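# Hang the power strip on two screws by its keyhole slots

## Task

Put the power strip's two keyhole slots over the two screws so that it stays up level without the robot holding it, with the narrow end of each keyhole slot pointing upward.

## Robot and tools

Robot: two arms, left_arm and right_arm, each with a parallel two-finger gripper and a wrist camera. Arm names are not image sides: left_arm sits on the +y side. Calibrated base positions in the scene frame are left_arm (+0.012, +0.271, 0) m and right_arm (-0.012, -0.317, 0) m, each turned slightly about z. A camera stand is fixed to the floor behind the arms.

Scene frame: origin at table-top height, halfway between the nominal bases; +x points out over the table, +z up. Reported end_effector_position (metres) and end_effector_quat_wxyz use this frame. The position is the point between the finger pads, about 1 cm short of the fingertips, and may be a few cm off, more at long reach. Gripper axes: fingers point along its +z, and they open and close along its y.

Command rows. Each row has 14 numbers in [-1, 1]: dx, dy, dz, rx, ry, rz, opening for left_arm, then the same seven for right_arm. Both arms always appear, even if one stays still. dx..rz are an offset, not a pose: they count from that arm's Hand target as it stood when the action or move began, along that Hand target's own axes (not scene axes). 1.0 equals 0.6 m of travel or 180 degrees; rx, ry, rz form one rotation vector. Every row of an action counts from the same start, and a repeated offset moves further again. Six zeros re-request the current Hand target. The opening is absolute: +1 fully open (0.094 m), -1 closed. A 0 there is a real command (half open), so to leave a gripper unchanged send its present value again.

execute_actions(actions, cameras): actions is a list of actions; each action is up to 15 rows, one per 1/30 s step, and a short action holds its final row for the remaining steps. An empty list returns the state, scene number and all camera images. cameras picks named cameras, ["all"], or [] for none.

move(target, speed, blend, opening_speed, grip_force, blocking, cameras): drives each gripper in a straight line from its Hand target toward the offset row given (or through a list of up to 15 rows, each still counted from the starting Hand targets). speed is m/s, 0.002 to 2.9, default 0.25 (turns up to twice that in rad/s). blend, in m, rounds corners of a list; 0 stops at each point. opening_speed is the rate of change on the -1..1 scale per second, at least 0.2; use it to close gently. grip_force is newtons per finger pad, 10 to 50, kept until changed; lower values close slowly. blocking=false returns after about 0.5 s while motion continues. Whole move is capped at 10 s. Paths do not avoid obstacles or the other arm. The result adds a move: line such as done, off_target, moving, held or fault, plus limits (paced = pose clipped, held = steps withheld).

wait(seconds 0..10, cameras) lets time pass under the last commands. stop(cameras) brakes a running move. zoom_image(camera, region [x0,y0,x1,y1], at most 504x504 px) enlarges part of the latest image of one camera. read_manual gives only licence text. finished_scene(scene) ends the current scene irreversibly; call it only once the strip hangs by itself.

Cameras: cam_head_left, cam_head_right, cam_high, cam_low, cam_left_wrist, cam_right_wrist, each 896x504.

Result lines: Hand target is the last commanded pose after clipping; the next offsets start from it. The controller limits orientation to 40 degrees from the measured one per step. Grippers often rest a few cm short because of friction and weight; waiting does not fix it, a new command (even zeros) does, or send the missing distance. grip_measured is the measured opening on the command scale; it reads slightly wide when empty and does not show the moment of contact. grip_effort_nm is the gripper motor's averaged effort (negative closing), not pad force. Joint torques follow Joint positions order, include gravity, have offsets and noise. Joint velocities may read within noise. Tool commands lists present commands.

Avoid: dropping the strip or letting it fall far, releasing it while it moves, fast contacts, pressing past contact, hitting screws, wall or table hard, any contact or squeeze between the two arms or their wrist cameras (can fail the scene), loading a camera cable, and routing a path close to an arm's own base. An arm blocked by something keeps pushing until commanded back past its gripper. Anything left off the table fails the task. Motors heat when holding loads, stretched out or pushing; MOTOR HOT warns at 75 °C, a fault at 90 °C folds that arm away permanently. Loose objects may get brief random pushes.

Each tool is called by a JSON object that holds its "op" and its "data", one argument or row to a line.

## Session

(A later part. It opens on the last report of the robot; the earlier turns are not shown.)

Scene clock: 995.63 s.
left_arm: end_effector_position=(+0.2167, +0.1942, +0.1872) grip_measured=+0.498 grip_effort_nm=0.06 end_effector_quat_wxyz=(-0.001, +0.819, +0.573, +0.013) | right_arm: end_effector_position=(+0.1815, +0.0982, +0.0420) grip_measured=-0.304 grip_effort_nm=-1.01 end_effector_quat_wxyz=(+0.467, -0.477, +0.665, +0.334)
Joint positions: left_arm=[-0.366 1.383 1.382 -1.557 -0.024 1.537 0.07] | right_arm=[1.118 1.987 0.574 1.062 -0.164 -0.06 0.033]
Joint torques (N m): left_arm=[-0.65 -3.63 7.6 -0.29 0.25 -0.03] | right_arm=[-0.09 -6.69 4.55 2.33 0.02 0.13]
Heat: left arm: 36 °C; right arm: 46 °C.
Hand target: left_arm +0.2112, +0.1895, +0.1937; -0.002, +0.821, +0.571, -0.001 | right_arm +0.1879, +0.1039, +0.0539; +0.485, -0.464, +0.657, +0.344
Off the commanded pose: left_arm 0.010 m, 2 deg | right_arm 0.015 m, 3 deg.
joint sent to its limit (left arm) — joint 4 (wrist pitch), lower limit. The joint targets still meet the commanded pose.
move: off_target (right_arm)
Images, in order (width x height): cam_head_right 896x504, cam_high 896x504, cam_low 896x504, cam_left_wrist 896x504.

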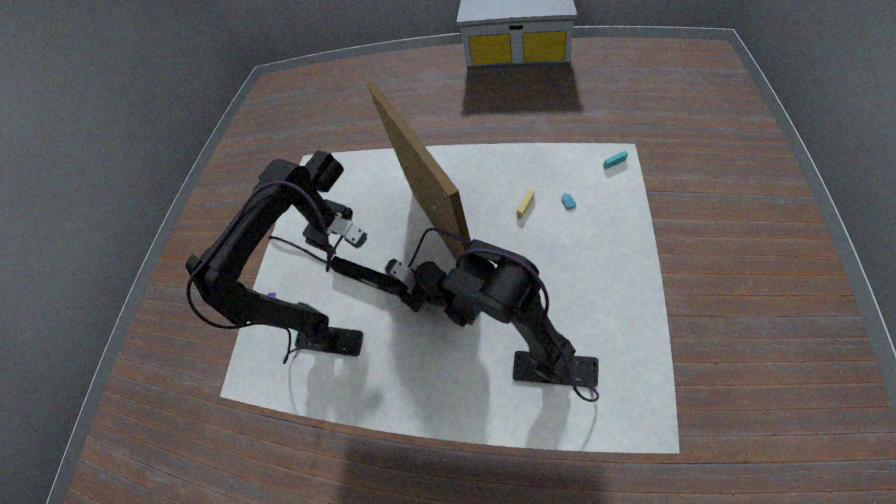

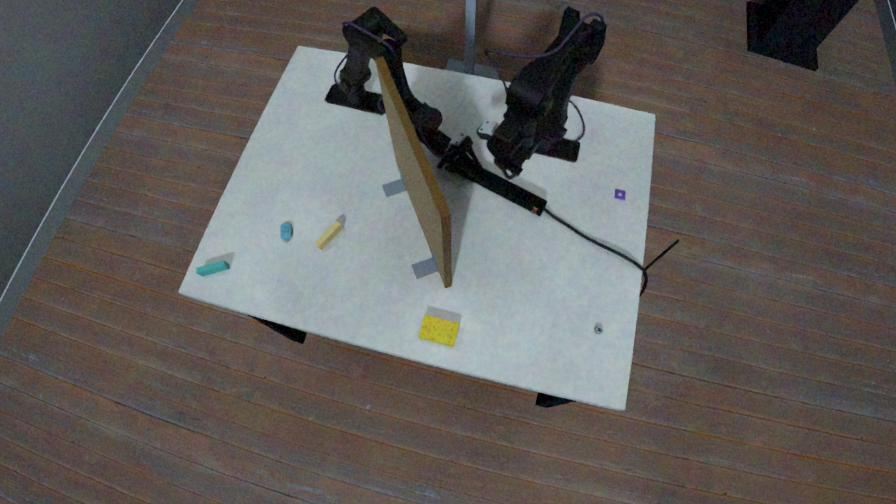

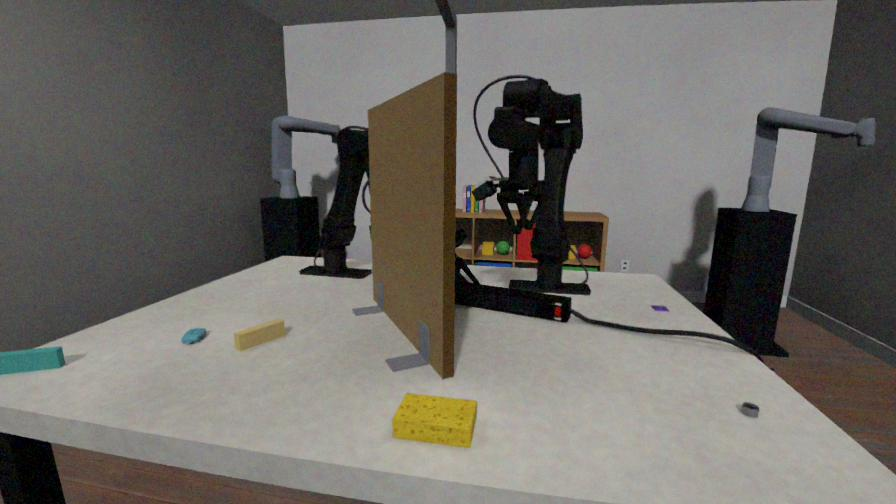

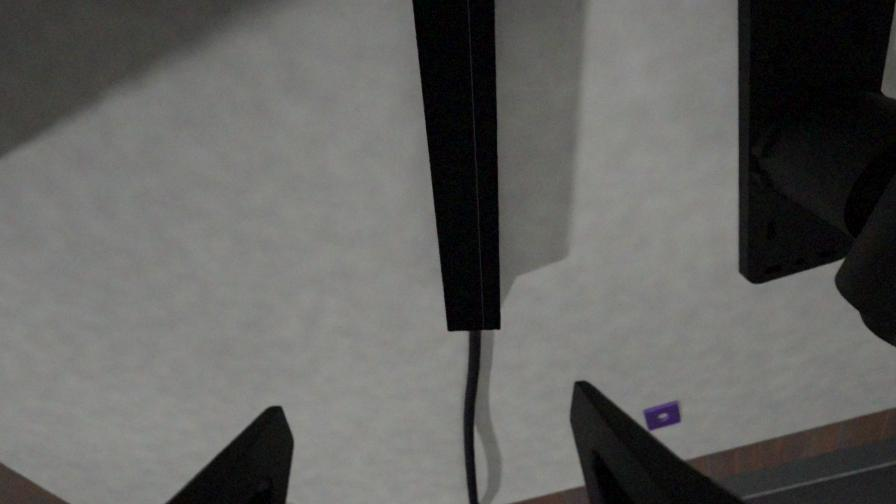

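{"op": "move", "data": {
  "target": [
    [0,0,0,0,0,0,0.5,-0.048,0,-0.015,0,0,0,-0.42],
    [0,0,0,0,0,0,0.5,-0.175,0,-0.0535,0.146,0,-0.478,-0.42]
  ],
  "speed": 0.15,
  "blend": [0.02,0],
  "cameras": ["cam_head_right","cam_left_wrist","cam_low","cam_high","cam_right_wrist"]
}}

Scene clock: 1012.90 s.
left_arm: end_effector_position=(+0.2167, +0.1942, +0.1872) grip_measured=+0.498 grip_effort_nm=0.06 end_effector_quat_wxyz=(-0.001, +0.819, +0.573, +0.013) | right_arm: end_effector_position=(+0.1789, +0.1047, +0.1171) grip_measured=-0.304 grip_effort_nm=-1.01 end_effector_quat_wxyz=(-0.610, +0.738, -0.211, +0.198)
Joint positions: left_arm=[-0.366 1.383 1.382 -1.557 -0.024 1.537 0.07] | right_arm=[1.295 1.818 0.577 1.057 0.262 -1.558 0.033]
Joint torques (N m): left_arm=[-0.57 -3.77 7.64 -0.27 0.24 -0.05] | right_arm=[0.21 -7.99 3.89 3.53 0.53 -0.04]
Heat: left arm: 36 °C; right arm: 48 °C.
Hand target: left_arm +0.2112, +0.1895, +0.1937; -0.002, +0.821, +0.571, -0.001 | right_arm +0.1882, +0.1039, +0.1637; -0.671, +0.672, -0.222, +0.220
Off the commanded pose: left_arm 0.010 m, 2 deg | right_arm 0.048 m, 11 deg.
joint sent to its limit (left arm) — joint 4 (wrist pitch), lower limit. The joint targets still meet the commanded pose.
move: off_target (right_arm); blend cut to 0.0151 m at target 1
Images, in order (width x height): cam_head_right 896x504, cam_high 896x504, cam_low 896x504, cam_left_wrist 896x504, cam_right_wrist 896x504.

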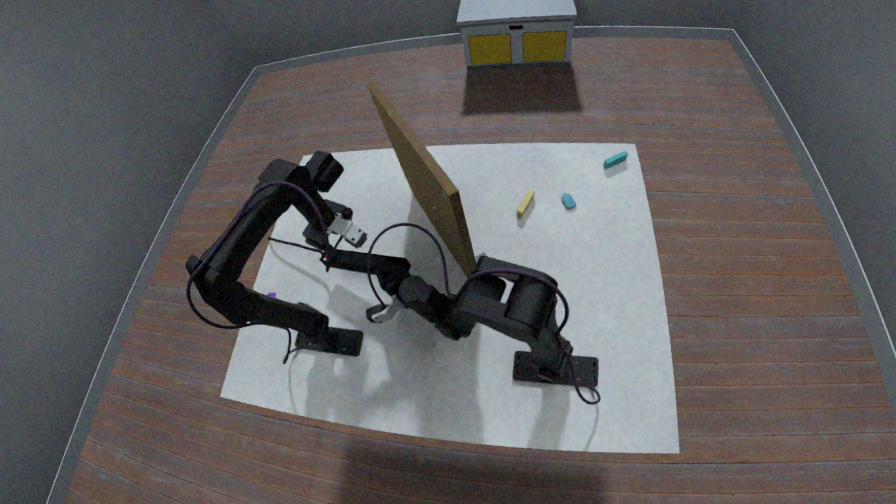

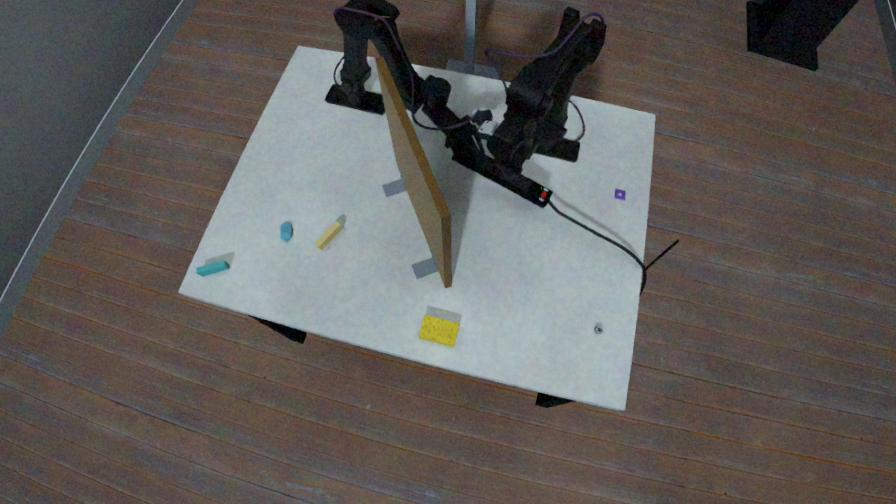

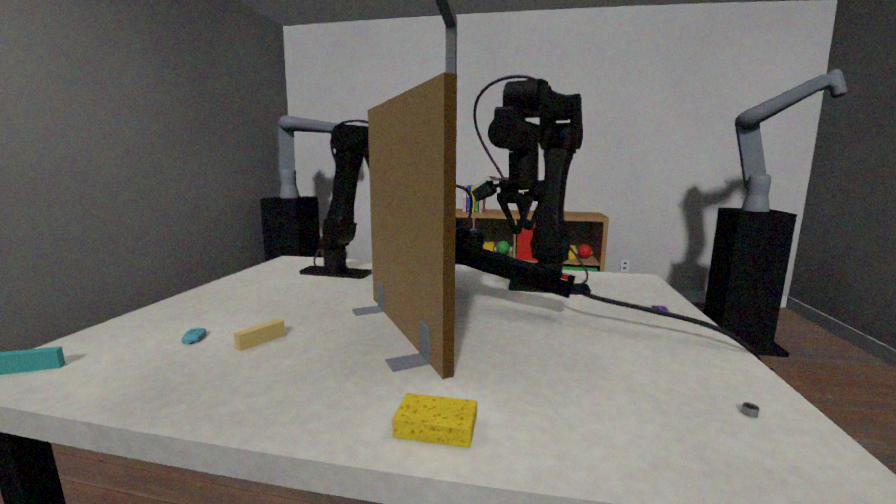

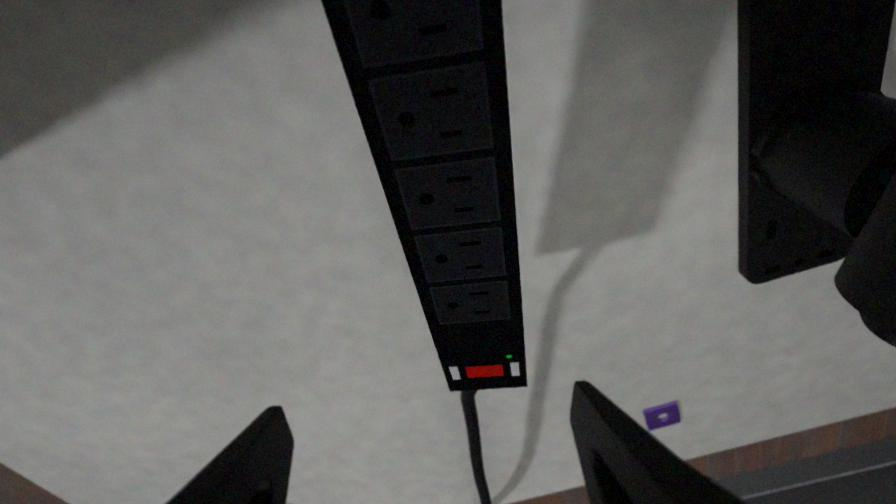

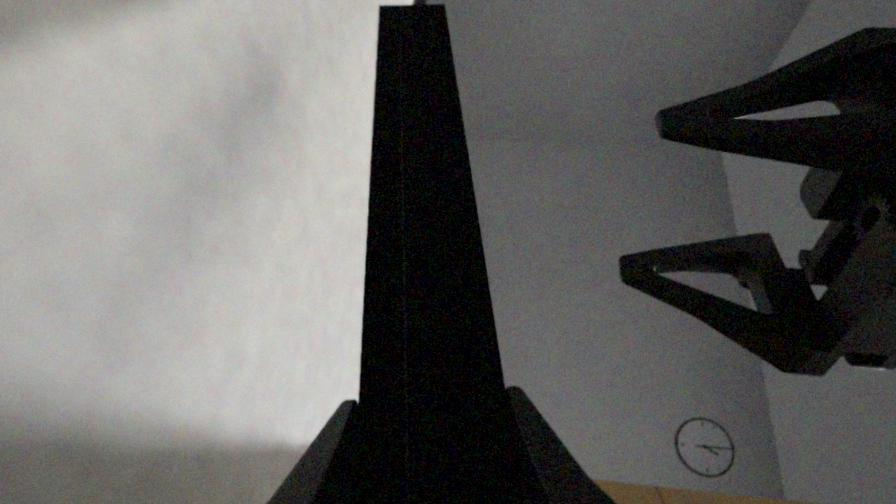

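{"op": "move", "data": {
  "target": [0.057,-0.021,0.045,0.0057,-0.0423,-0.0411,0.8,0,0,0,0,0,0,-0.42],
  "speed": 0.15,
  "cameras": ["cam_low","cam_left_wrist","cam_right_wrist"]
}}

Scene clock: 1044.17 s.
left_arm: end_effector_position=(+0.2122, +0.2308, +0.1646) grip_measured=+0.799 grip_effort_nm=0.06 end_effector_quat_wxyz=(+0.010, +0.776, +0.628, -0.058) | right_arm: end_effector_position=(+0.1789, +0.1047, +0.1172) grip_measured=-0.304 grip_effort_nm=-1.01 end_effector_quat_wxyz=(-0.610, +0.738, -0.211, +0.198)
Joint positions: left_arm=[-0.099 1.383 1.285 -1.539 0.098 1.667 0.084] | right_arm=[1.295 1.818 0.577 1.057 0.262 -1.559 0.033]
Joint torques (N m): left_arm=[0.5 -5.16 5.01 0.03 0.38 0.28] | right_arm=[0.08 -8.01 3.96 3.53 0.53 -0.04]
Heat: left arm: 36 °C; right arm: 60 °C.
Hand target: left_arm +0.2113, +0.2260, +0.1668; +0.029, +0.781, +0.621, -0.060 | right_arm +0.1882, +0.1039, +0.1637; -0.671, +0.672, -0.222, +0.220
Off the commanded pose: left_arm 0.005 m, 2 deg | right_arm 0.047 m, 11 deg.
move: off_target (right_arm)
Images, in order (width x height): cam_low 896x504, cam_left_wrist 896x504, cam_right_wrist 896x504.

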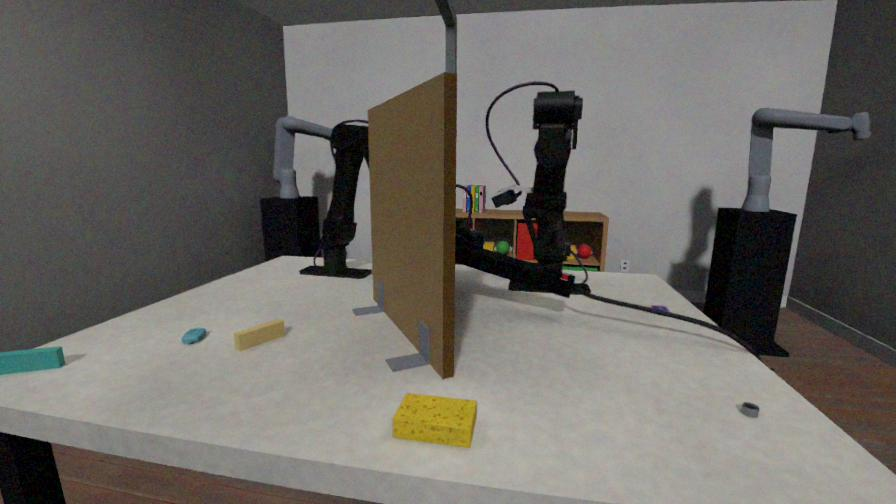

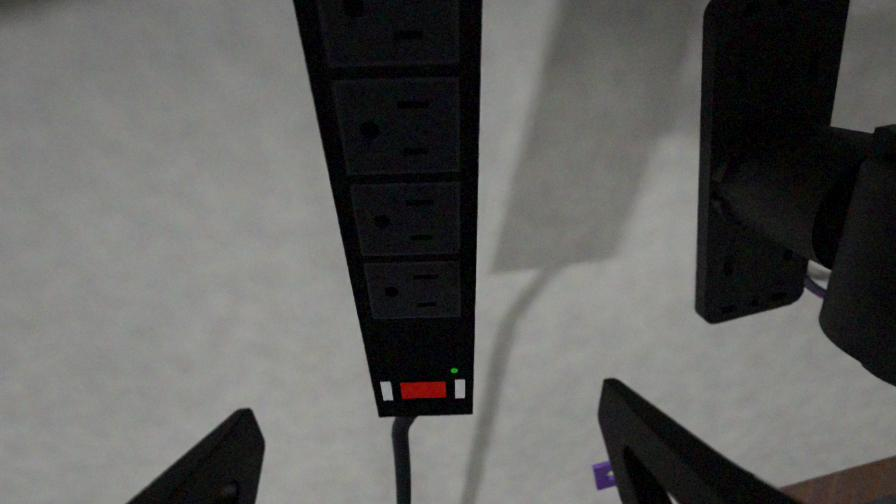

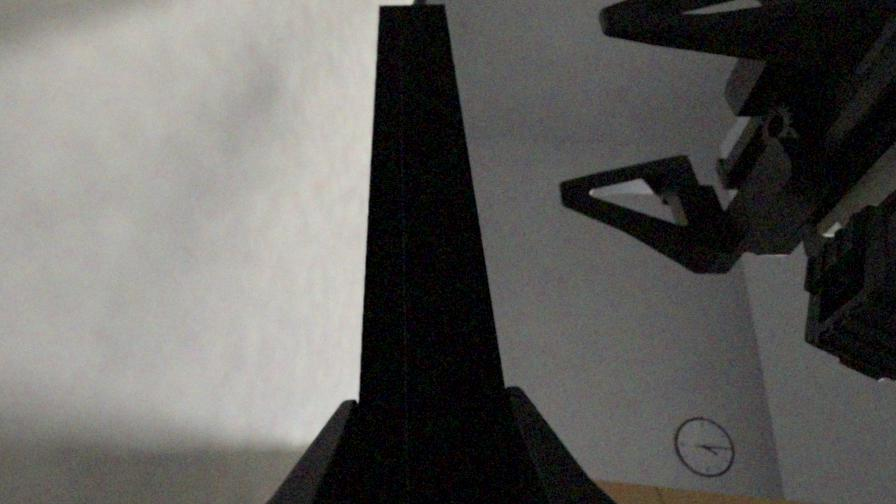

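{"op": "move", "data": {
  "target": [-0.007,0.0075,0.132,0,-0.039,0,0.8,0,0,0,0,0,0,-0.42],
  "speed": 0.15,
  "cameras": ["cam_low","cam_left_wrist","cam_right_wrist"]
}}

Scene clock: 1058.20 s.
left_arm: end_effector_position=(+0.2100, +0.2151, +0.0902) grip_measured=+0.799 grip_effort_nm=0.06 end_effector_quat_wxyz=(+0.054, +0.776, +0.621, -0.097) | right_arm: end_effector_position=(+0.1789, +0.1047, +0.1172) grip_measured=-0.304 grip_effort_nm=-1.01 end_effector_quat_wxyz=(-0.610, +0.738, -0.211, +0.198)
Joint positions: left_arm=[-0.076 1.38 0.974 -1.23 0.213 1.704 0.084] | right_arm=[1.295 1.818 0.577 1.057 0.262 -1.559 0.033]
Joint torques (N m): left_arm=[0.59 -3.4 5.03 0.01 0.53 0.18] | right_arm=[0.12 -8.05 3.84 3.55 0.53 0]
Heat: left arm: 36 °C; right arm: 63 °C.
Hand target: left_arm +0.2101, +0.2114, +0.0887; +0.067, +0.776, +0.618, -0.108 | right_arm +0.1882, +0.1039, +0.1637; -0.671, +0.672, -0.222, +0.220
Off the commanded pose: left_arm 0.004 m, 2 deg | right_arm 0.047 m, 11 deg.
move: off_target (right_arm)
Images, in order (width x height): cam_low 896x504, cam_left_wrist 896x504, cam_right_wrist 896x504.

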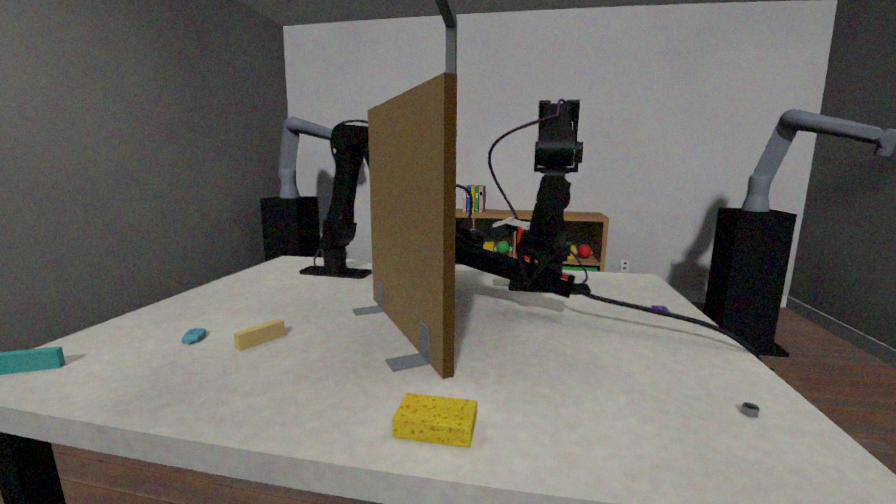

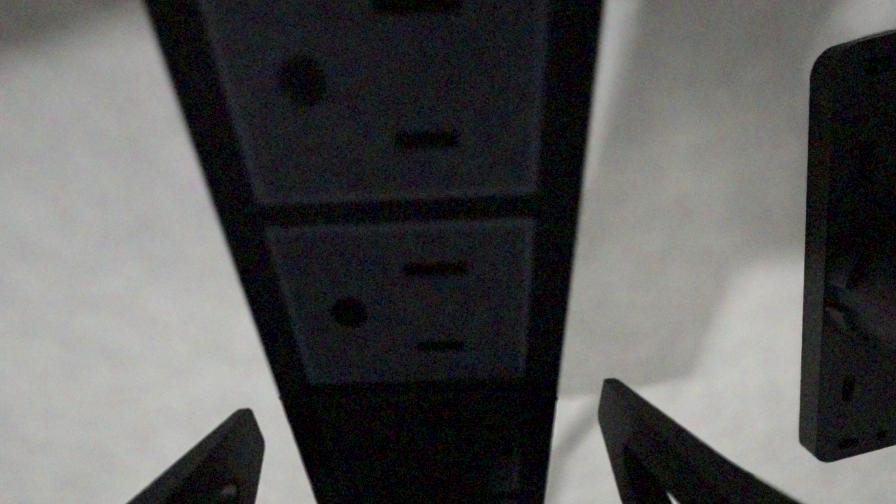

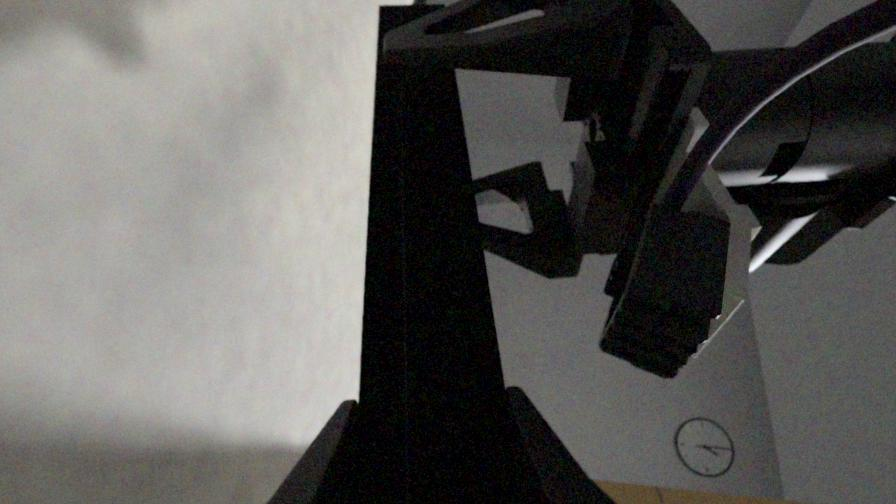

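{"op": "move", "data": {
  "target": [0,0.002,-0.004,0,0,0,-0.16,0,0,0,0,0,0,-0.42],
  "opening_speed": 0.6,
  "speed": 0.05,
  "cameras": ["cam_left_wrist","cam_right_wrist"]
}}

Scene clock: 1069.70 s.
left_arm: end_effector_position=(+0.2101, +0.2152, +0.0903) grip_measured=-0.080 grip_effort_nm=-1.05 end_effector_quat_wxyz=(+0.055, +0.777, +0.620, -0.097) | right_arm: end_effector_position=(+0.1790, +0.1046, +0.1173) grip_measured=-0.304 grip_effort_nm=-1.01 end_effector_quat_wxyz=(-0.609, +0.738, -0.209, +0.200)
Joint positions: left_arm=[-0.075 1.38 0.974 -1.23 0.214 1.708 0.043] | right_arm=[1.295 1.818 0.577 1.057 0.263 -1.564 0.033]
Joint velocities: left_arm=[within noise] | right_arm=[-0.002 -0.002 0.007 0.066 -0.154 -0.022 0]
Joint torques (N m): left_arm=[0.68 -3.06 5.97 -0.08 0.51 0.16] | right_arm=[0.06 -8.05 3.97 3.54 0.53 0.05]
Heat: left arm: 36 °C; right arm: 65 °C.
Hand target: left_arm +0.2114, +0.2117, +0.0910; +0.067, +0.775, +0.618, -0.108 | right_arm +0.1882, +0.1039, +0.1637; -0.671, +0.672, -0.222, +0.220
Off the commanded pose: left_arm 0.004 m, 2 deg | right_arm 0.047 m, 11 deg.
move: off_target (right_arm)
Images, in order (width x height): cam_left_wrist 896x504, cam_right_wrist 896x504.

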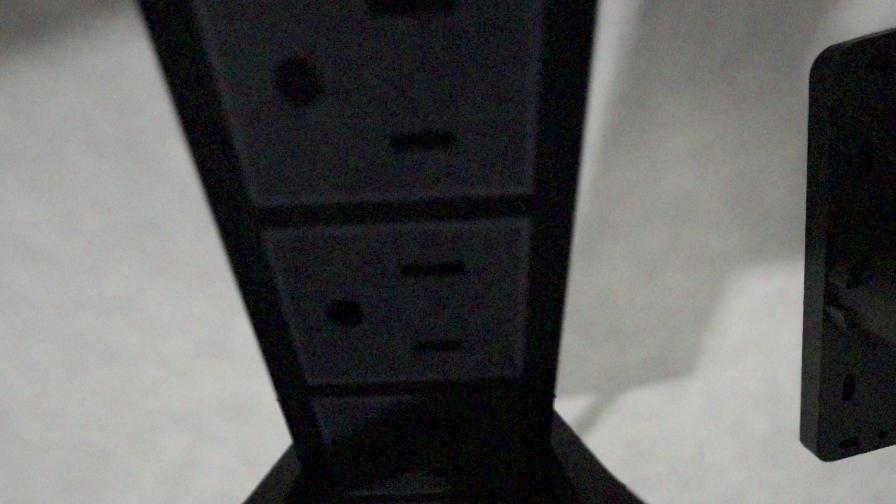

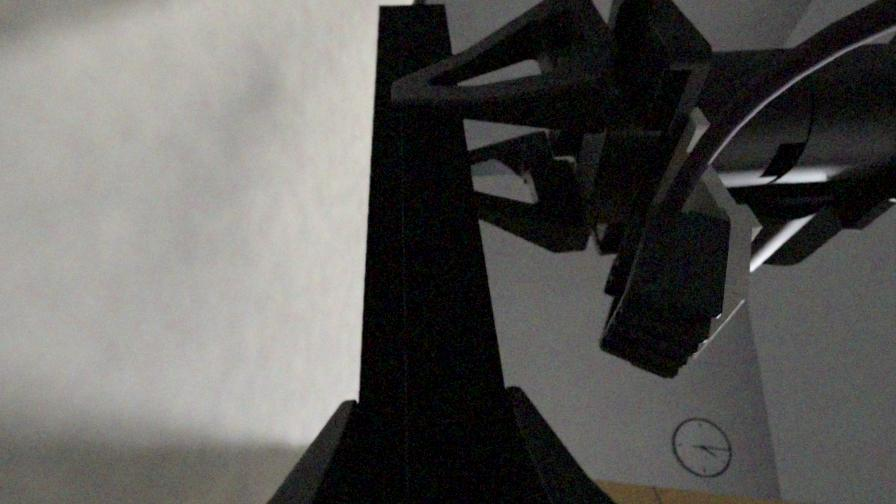

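{"op": "move", "data": {
  "target": [0,0,0,0,0,0,-0.16,-0.013,0.055,-0.0075,0,0,0,-0.42],
  "speed": 0.05
}}

{"op": "move", "data": {
  "target": [0,0,0,0,0,0,-0.16,0,0,0,0,0,0,0.2],
  "opening_speed": 0.4,
  "speed": 0.05,
  "cameras": ["cam_left_wrist","cam_right_wrist","cam_low"]
}}

Scene clock: 1083.73 s.
left_arm: end_effector_position=(+0.2099, +0.2174, +0.0895) grip_measured=-0.084 grip_effort_nm=-1.05 end_effector_quat_wxyz=(+0.051, +0.780, +0.616, -0.094) | right_arm: end_effector_position=(+0.1766, +0.1054, +0.1067) grip_measured=-0.304 grip_effort_nm=-1.01 end_effector_quat_wxyz=(-0.635, +0.712, -0.213, +0.210)
Joint positions: left_arm=[-0.073 1.38 0.972 -1.23 0.203 1.721 0.043] | right_arm=[1.315 1.947 0.552 1.285 0.302 -1.567 0.033]
Joint torques (N m): left_arm=[0.66 -2.96 6 -0.09 0.62 -0.01] | right_arm=[0.68 -6.56 3.12 3.06 0.43 0.04]
Heat: left arm: 36 °C; right arm: 66 °C.
Hand target: left_arm +0.2114, +0.2117, +0.0910; +0.067, +0.775, +0.618, -0.108 | right_arm +0.1792, +0.1049, +0.1308; -0.671, +0.672, -0.222, +0.220
Off the commanded pose: left_arm 0.006 m, 3 deg | right_arm 0.024 m, 6 deg.
move: off_target (left_arm, right_arm)

Scene clock: 1085.80 s.
left_arm: end_effector_position=(+0.2107, +0.2195, +0.0895) grip_measured=-0.084 grip_effort_nm=-1.05 end_effector_quat_wxyz=(+0.052, +0.777, +0.620, -0.093) | right_arm: end_effector_position=(+0.1793, +0.1046, +0.1192) grip_measured=+0.198 grip_effort_nm=0.13 end_effector_quat_wxyz=(+0.652, -0.693, +0.219, -0.217)
Joint positions: left_arm=[-0.063 1.38 0.972 -1.229 0.204 1.721 0.043] | right_arm=[1.316 1.947 0.552 1.336 0.322 -1.568 0.056]
Joint torques (N m): left_arm=[0.24 -3.07 6.01 -0.09 0.63 0.01] | right_arm=[0.72 -6.22 3.1 2.59 0.19 0.01]
Heat: left arm: 36 °C; right arm: 65 °C.
Hand target: left_arm +0.2115, +0.2117, +0.0910; +0.067, +0.775, +0.618, -0.108 | right_arm +0.1791, +0.1049, +0.1308; +0.671, -0.672, +0.222, -0.220
Off the commanded pose: left_arm 0.008 m, 2 deg | right_arm 0.012 m, 3 deg.
move: off_target (right_arm)
Images, in order (width x height): cam_low 896x504, cam_left_wrist 896x504, cam_right_wrist 896x504.

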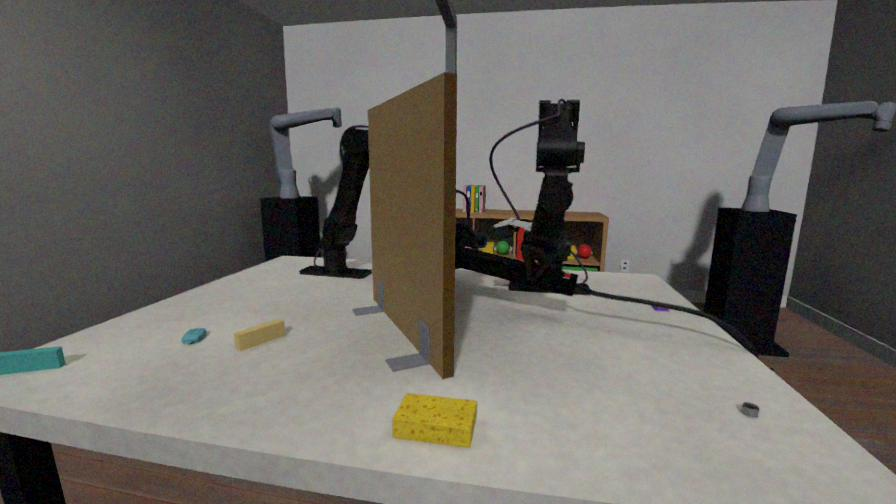

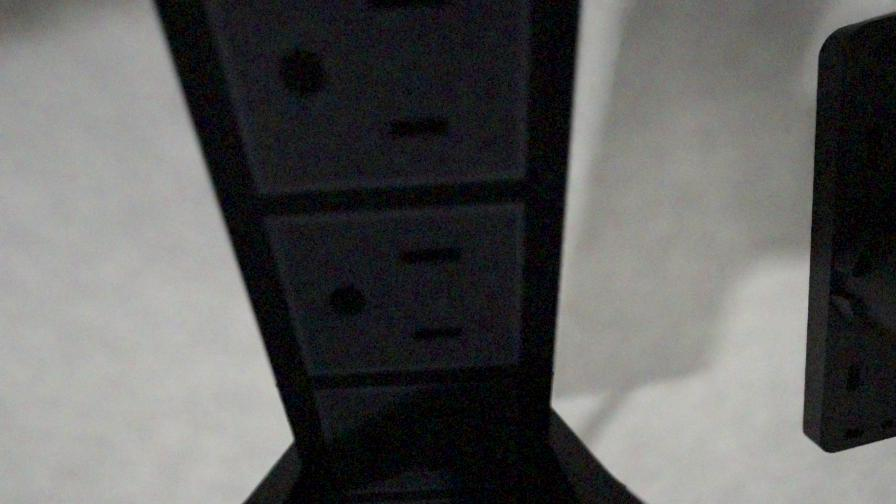

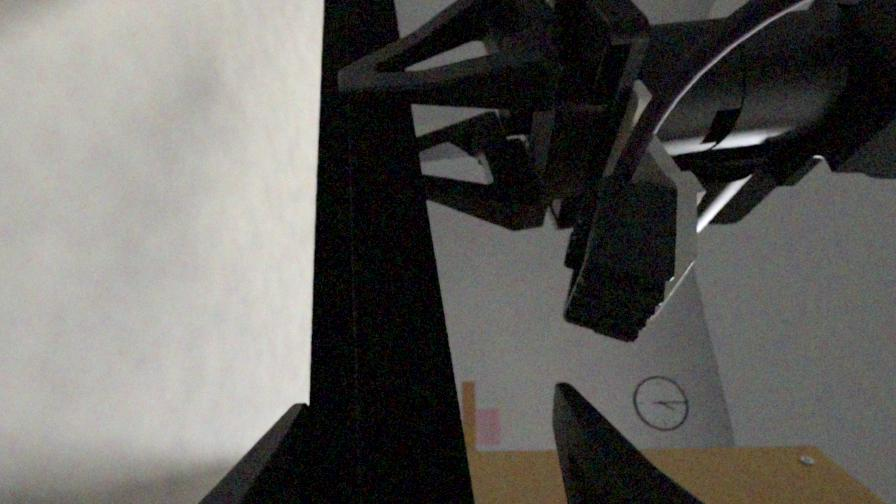

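{"op": "move", "data": {
  "target": [
    [0,0,0,0,0,0,-0.16,0,0.018,0,0,0,0,0.35],
    [0,0,0,0,0,0,-0.16,0,0.02,-0.2,0,0,0,0.35]
  ],
  "speed": 0.08,
  "cameras": ["cam_left_wrist","cam_right_wrist","cam_low","cam_head_right"]
}}

Scene clock: 1094.33 s.
left_arm: end_effector_position=(+0.2105, +0.2196, +0.0883) grip_measured=-0.084 grip_effort_nm=-1.05 end_effector_quat_wxyz=(+0.050, +0.777, +0.620, -0.095) | right_arm: end_effector_position=(+0.1063, +0.0074, +0.0902) grip_measured=+0.348 grip_effort_nm=0.12 end_effector_quat_wxyz=(-0.615, +0.726, -0.207, +0.226)
Joint positions: left_arm=[-0.063 1.386 0.972 -1.229 0.203 1.721 0.043] | right_arm=[1.542 1.781 0.115 1.501 0.544 -1.558 0.063]
Joint torques (N m): left_arm=[0.31 -3.56 5.93 -0.1 0.62 0.01] | right_arm=[0.55 -6.37 1.84 2.78 0.28 0.18]
Heat: left arm: 36 °C; right arm: 61 °C.
Hand target: left_arm +0.2114, +0.2117, +0.0910; +0.067, +0.776, +0.618, -0.108 | right_arm +0.1078, +0.0083, +0.1190; -0.671, +0.672, -0.222, +0.220
Off the commanded pose: left_arm 0.008 m, 2 deg | right_arm 0.029 m, 9 deg.
joint sent to its limit (right arm) — joint 4 (wrist pitch), upper limit. The joint targets are off in position and orientation.
move: off_target (right_arm)
Images, in order (width x height): cam_head_right 896x504, cam_low 896x504, cam_left_wrist 896x504, cam_right_wrist 896x504.

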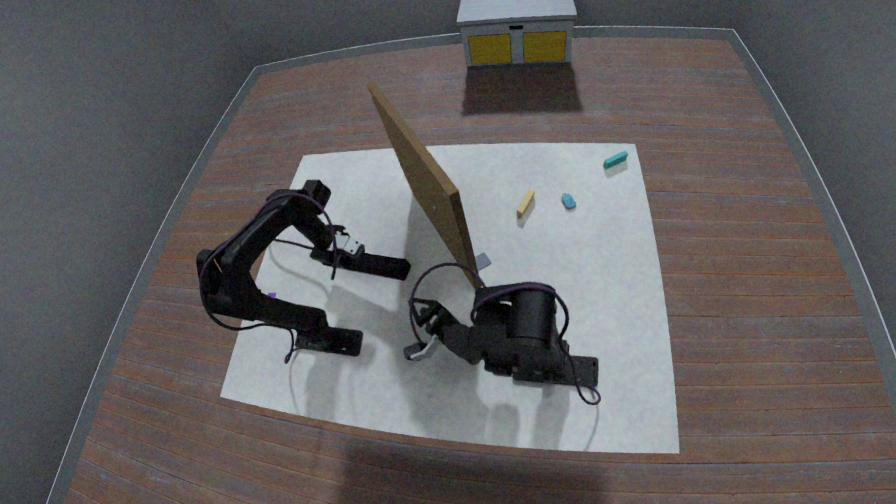

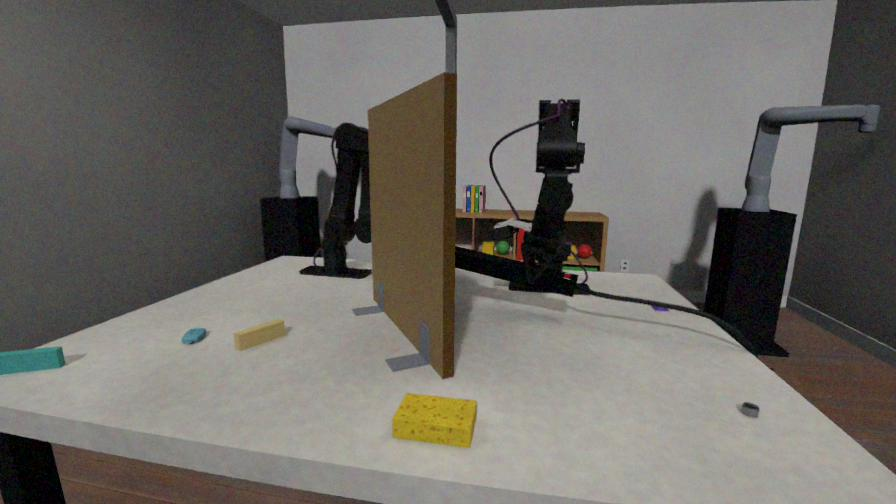

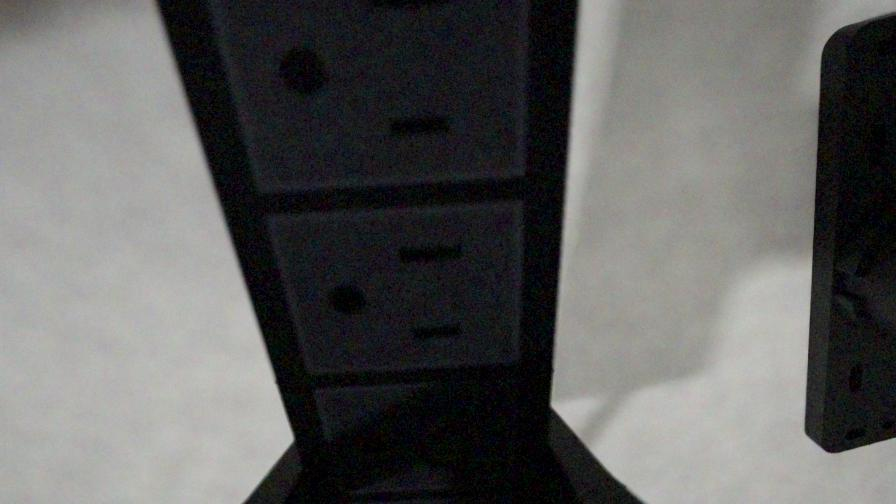

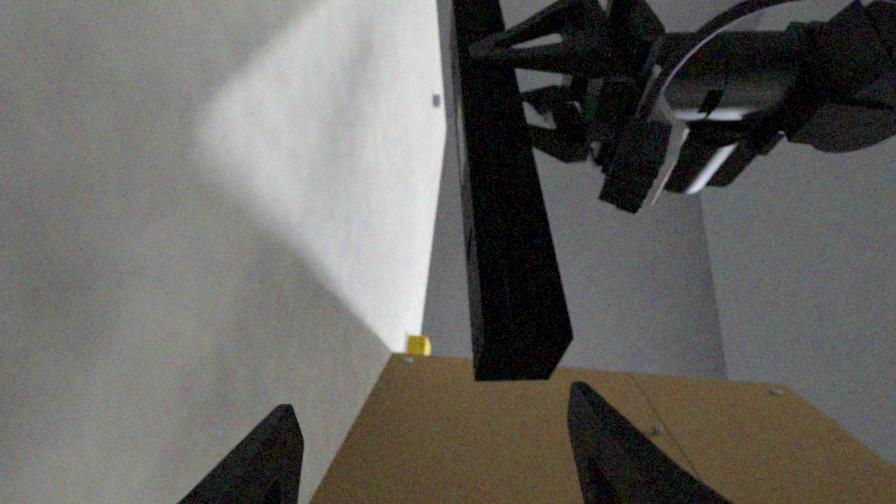

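{"op": "move", "data": {
  "target": [
    [0,0,0,0,0,0,-0.16,0.097,-0.018,-0.2625,-0.497,-0.0535,-0.0547,0.35],
    [0,0,0,0,0,0,-0.16,0.424,-0.0345,-0.3985,-0.451,0.2535,0.253,0.35]
  ],
  "speed": 0.3,
  "blend": [0.03,0],
  "cameras": ["cam_low","cam_head_right"]
}}

Scene clock: 1109.40 s.
left_arm: end_effector_position=(+0.2105, +0.2196, +0.0883) grip_measured=-0.084 grip_effort_nm=-1.05 end_effector_quat_wxyz=(+0.050, +0.777, +0.620, -0.095) | right_arm: end_effector_position=(+0.1614, -0.3375, +0.1313) grip_measured=+0.348 grip_effort_nm=0.11 end_effector_quat_wxyz=(+0.019, +0.680, -0.733, -0.008)
Joint positions: left_arm=[-0.063 1.386 0.972 -1.229 0.203 1.721 0.043] | right_arm=[-0.052 1.232 1.048 -1.424 0.019 -1.596 0.063]
Joint torques (N m): left_arm=[0.21 -3.54 6.04 -0.11 0.64 -0.01] | right_arm=[-0.66 -2.09 7.66 0.31 -0.21 0.13]
Heat: left arm: 36 °C; right arm: 56 °C.
Hand target: left_arm +0.2114, +0.2117, +0.0910; +0.067, +0.776, +0.618, -0.108 | right_arm +0.1705, -0.3351, +0.1396; +0.000, +0.676, -0.737, +0.000
Off the commanded pose: left_arm 0.008 m, 2 deg | right_arm 0.013 m, 3 deg.
move: off_target (right_arm)
Images, in order (width x height): cam_head_right 896x504, cam_low 896x504.

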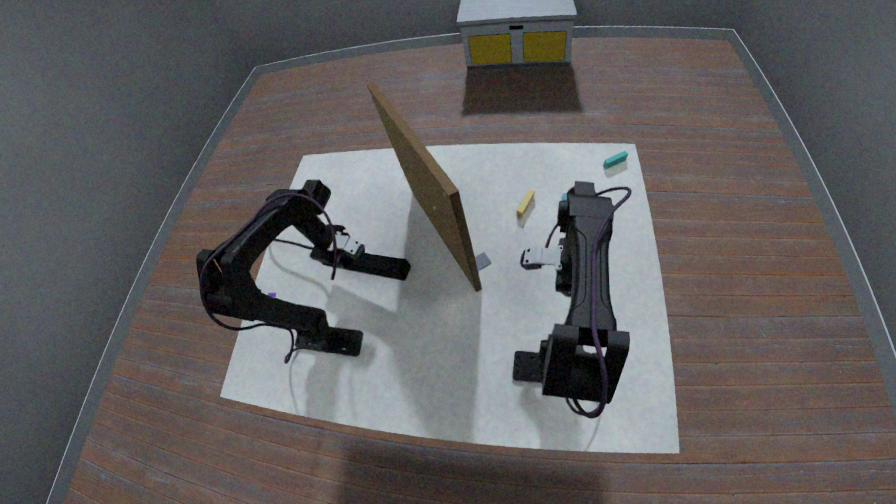

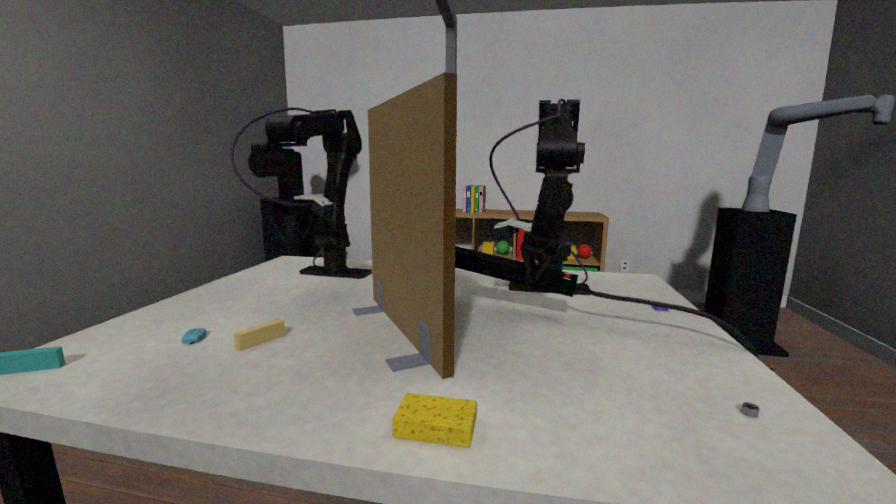

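{"op": "move", "data": {
  "target": [
    [-0.05,0.0095,-0.1925,0,0,0,-0.16,0,0,0,0,0,0,0.35],
    [-0.132,0.0055,-0.447,-0.2794,-0.385,-0.2046,-0.16,0,0,0,0,0,0,0.35]
  ],
  "speed": 0.2,
  "blend": [0.03,0],
  "cameras": ["cam_low","cam_head_left","cam_left_wrist"]
}}

Scene clock: 1131.43 s.
left_arm: end_effector_position=(+0.2278, +0.2108, +0.3623) grip_measured=-0.085 grip_effort_nm=-1.05 end_effector_quat_wxyz=(+0.648, +0.250, +0.673, -0.255) | right_arm: end_effector_position=(+0.1614, -0.3375, +0.1313) grip_measured=+0.348 grip_effort_nm=0.11 end_effector_quat_wxyz=(+0.019, +0.679, -0.733, -0.008)
Joint positions: left_arm=[0.641 0.611 0.814 -0.349 1.352 0.124 0.043] | right_arm=[-0.052 1.232 1.048 -1.424 0.019 -1.596 0.063]
Joint torques (N m): left_arm=[-1.25 -0.69 6.22 1.58 0.56 -0.41] | right_arm=[-0.66 -2.17 7.58 0.27 -0.17 0.11]
Heat: left arm: 36 °C; right arm: 49 °C.
Hand target: left_arm +0.2206, +0.1998, +0.3703; +0.653, +0.271, +0.654, -0.270 | right_arm +0.1705, -0.3351, +0.1396; +0.000, +0.676, -0.737, +0.000
Off the commanded pose: left_arm 0.015 m, 4 deg | right_arm 0.013 m, 3 deg.
move: off_target (left_arm, right_arm)
Images, in order (width x height): cam_head_left 896x504, cam_low 896x504, cam_left_wrist 896x504.

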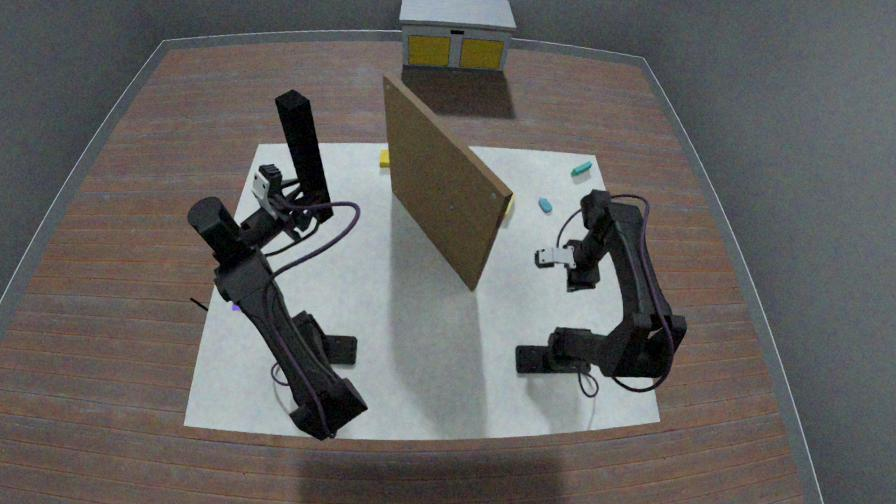

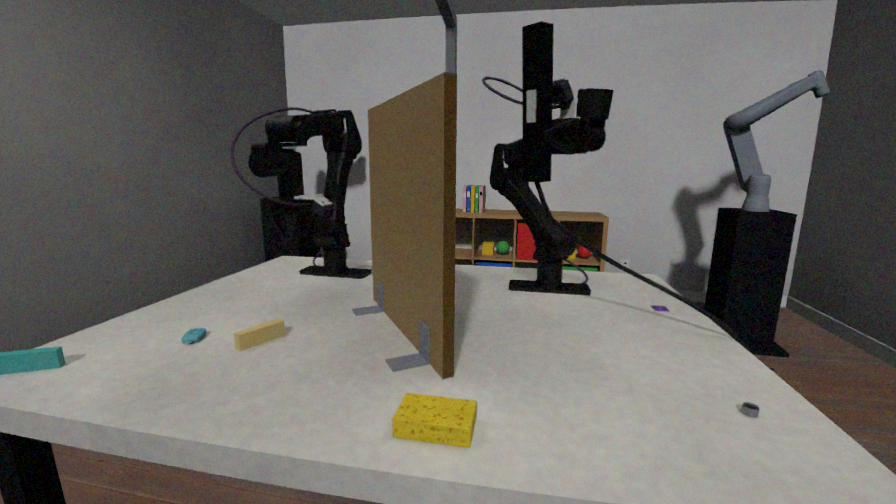

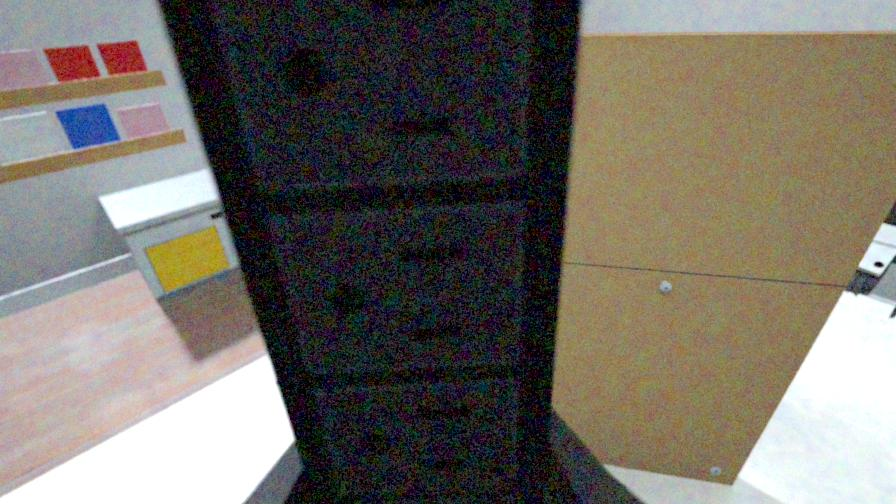

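{"op": "move", "data": {
  "target": [0.0,0.0,-0.05,-0.105,0,0,-0.16,0,0,0,0,0,0,0.35],
  "speed": 0.2,
  "cameras": ["cam_left_wrist"]
}}

Scene clock: 1148.77 s.
left_arm: end_effector_position=(+0.2045, +0.2280, +0.3708) grip_measured=-0.084 grip_effort_nm=-1.05 end_effector_quat_wxyz=(+0.695, +0.164, +0.687, -0.136) | right_arm: end_effector_position=(+0.1614, -0.3375, +0.1313) grip_measured=+0.348 grip_effort_nm=0.11 end_effector_quat_wxyz=(+0.019, +0.679, -0.733, -0.008)
Joint positions: left_arm=[0.833 0.369 0.794 -0.416 1.243 0.031 0.043] | right_arm=[-0.052 1.232 1.048 -1.424 0.019 -1.596 0.063]
Joint torques (N m): left_arm=[0.4 0.84 6.06 0.84 0.29 -0.36] | right_arm=[-0.61 -2.04 7.61 0.28 -0.21 0.1]
Heat: left arm: 36 °C; right arm: 46 °C.
Hand target: left_arm +0.1994, +0.2210, +0.3703; +0.689, +0.160, +0.689, -0.159 | right_arm +0.1705, -0.3351, +0.1396; +0.000, +0.676, -0.737, +0.000
Off the commanded pose: left_arm 0.009 m, 3 deg | right_arm 0.013 m, 3 deg.
move: off_target (left_arm, right_arm)
Images, in order (width x height): cam_left_wrist 896x504.

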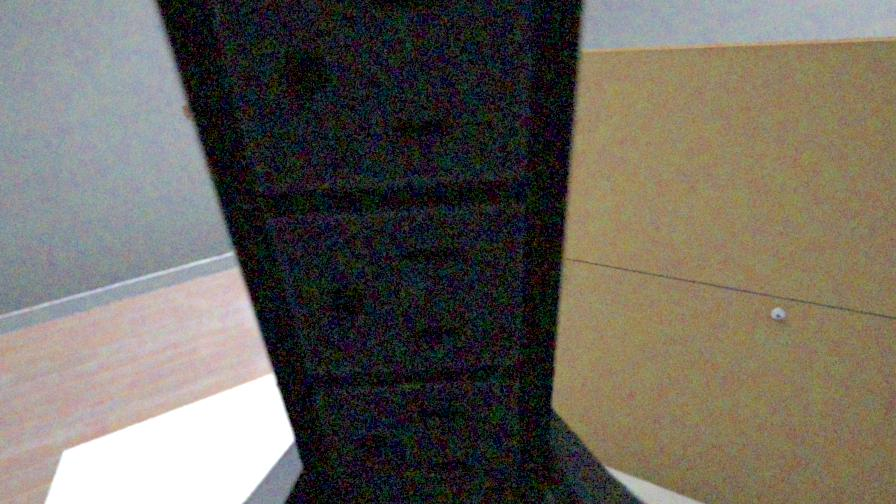

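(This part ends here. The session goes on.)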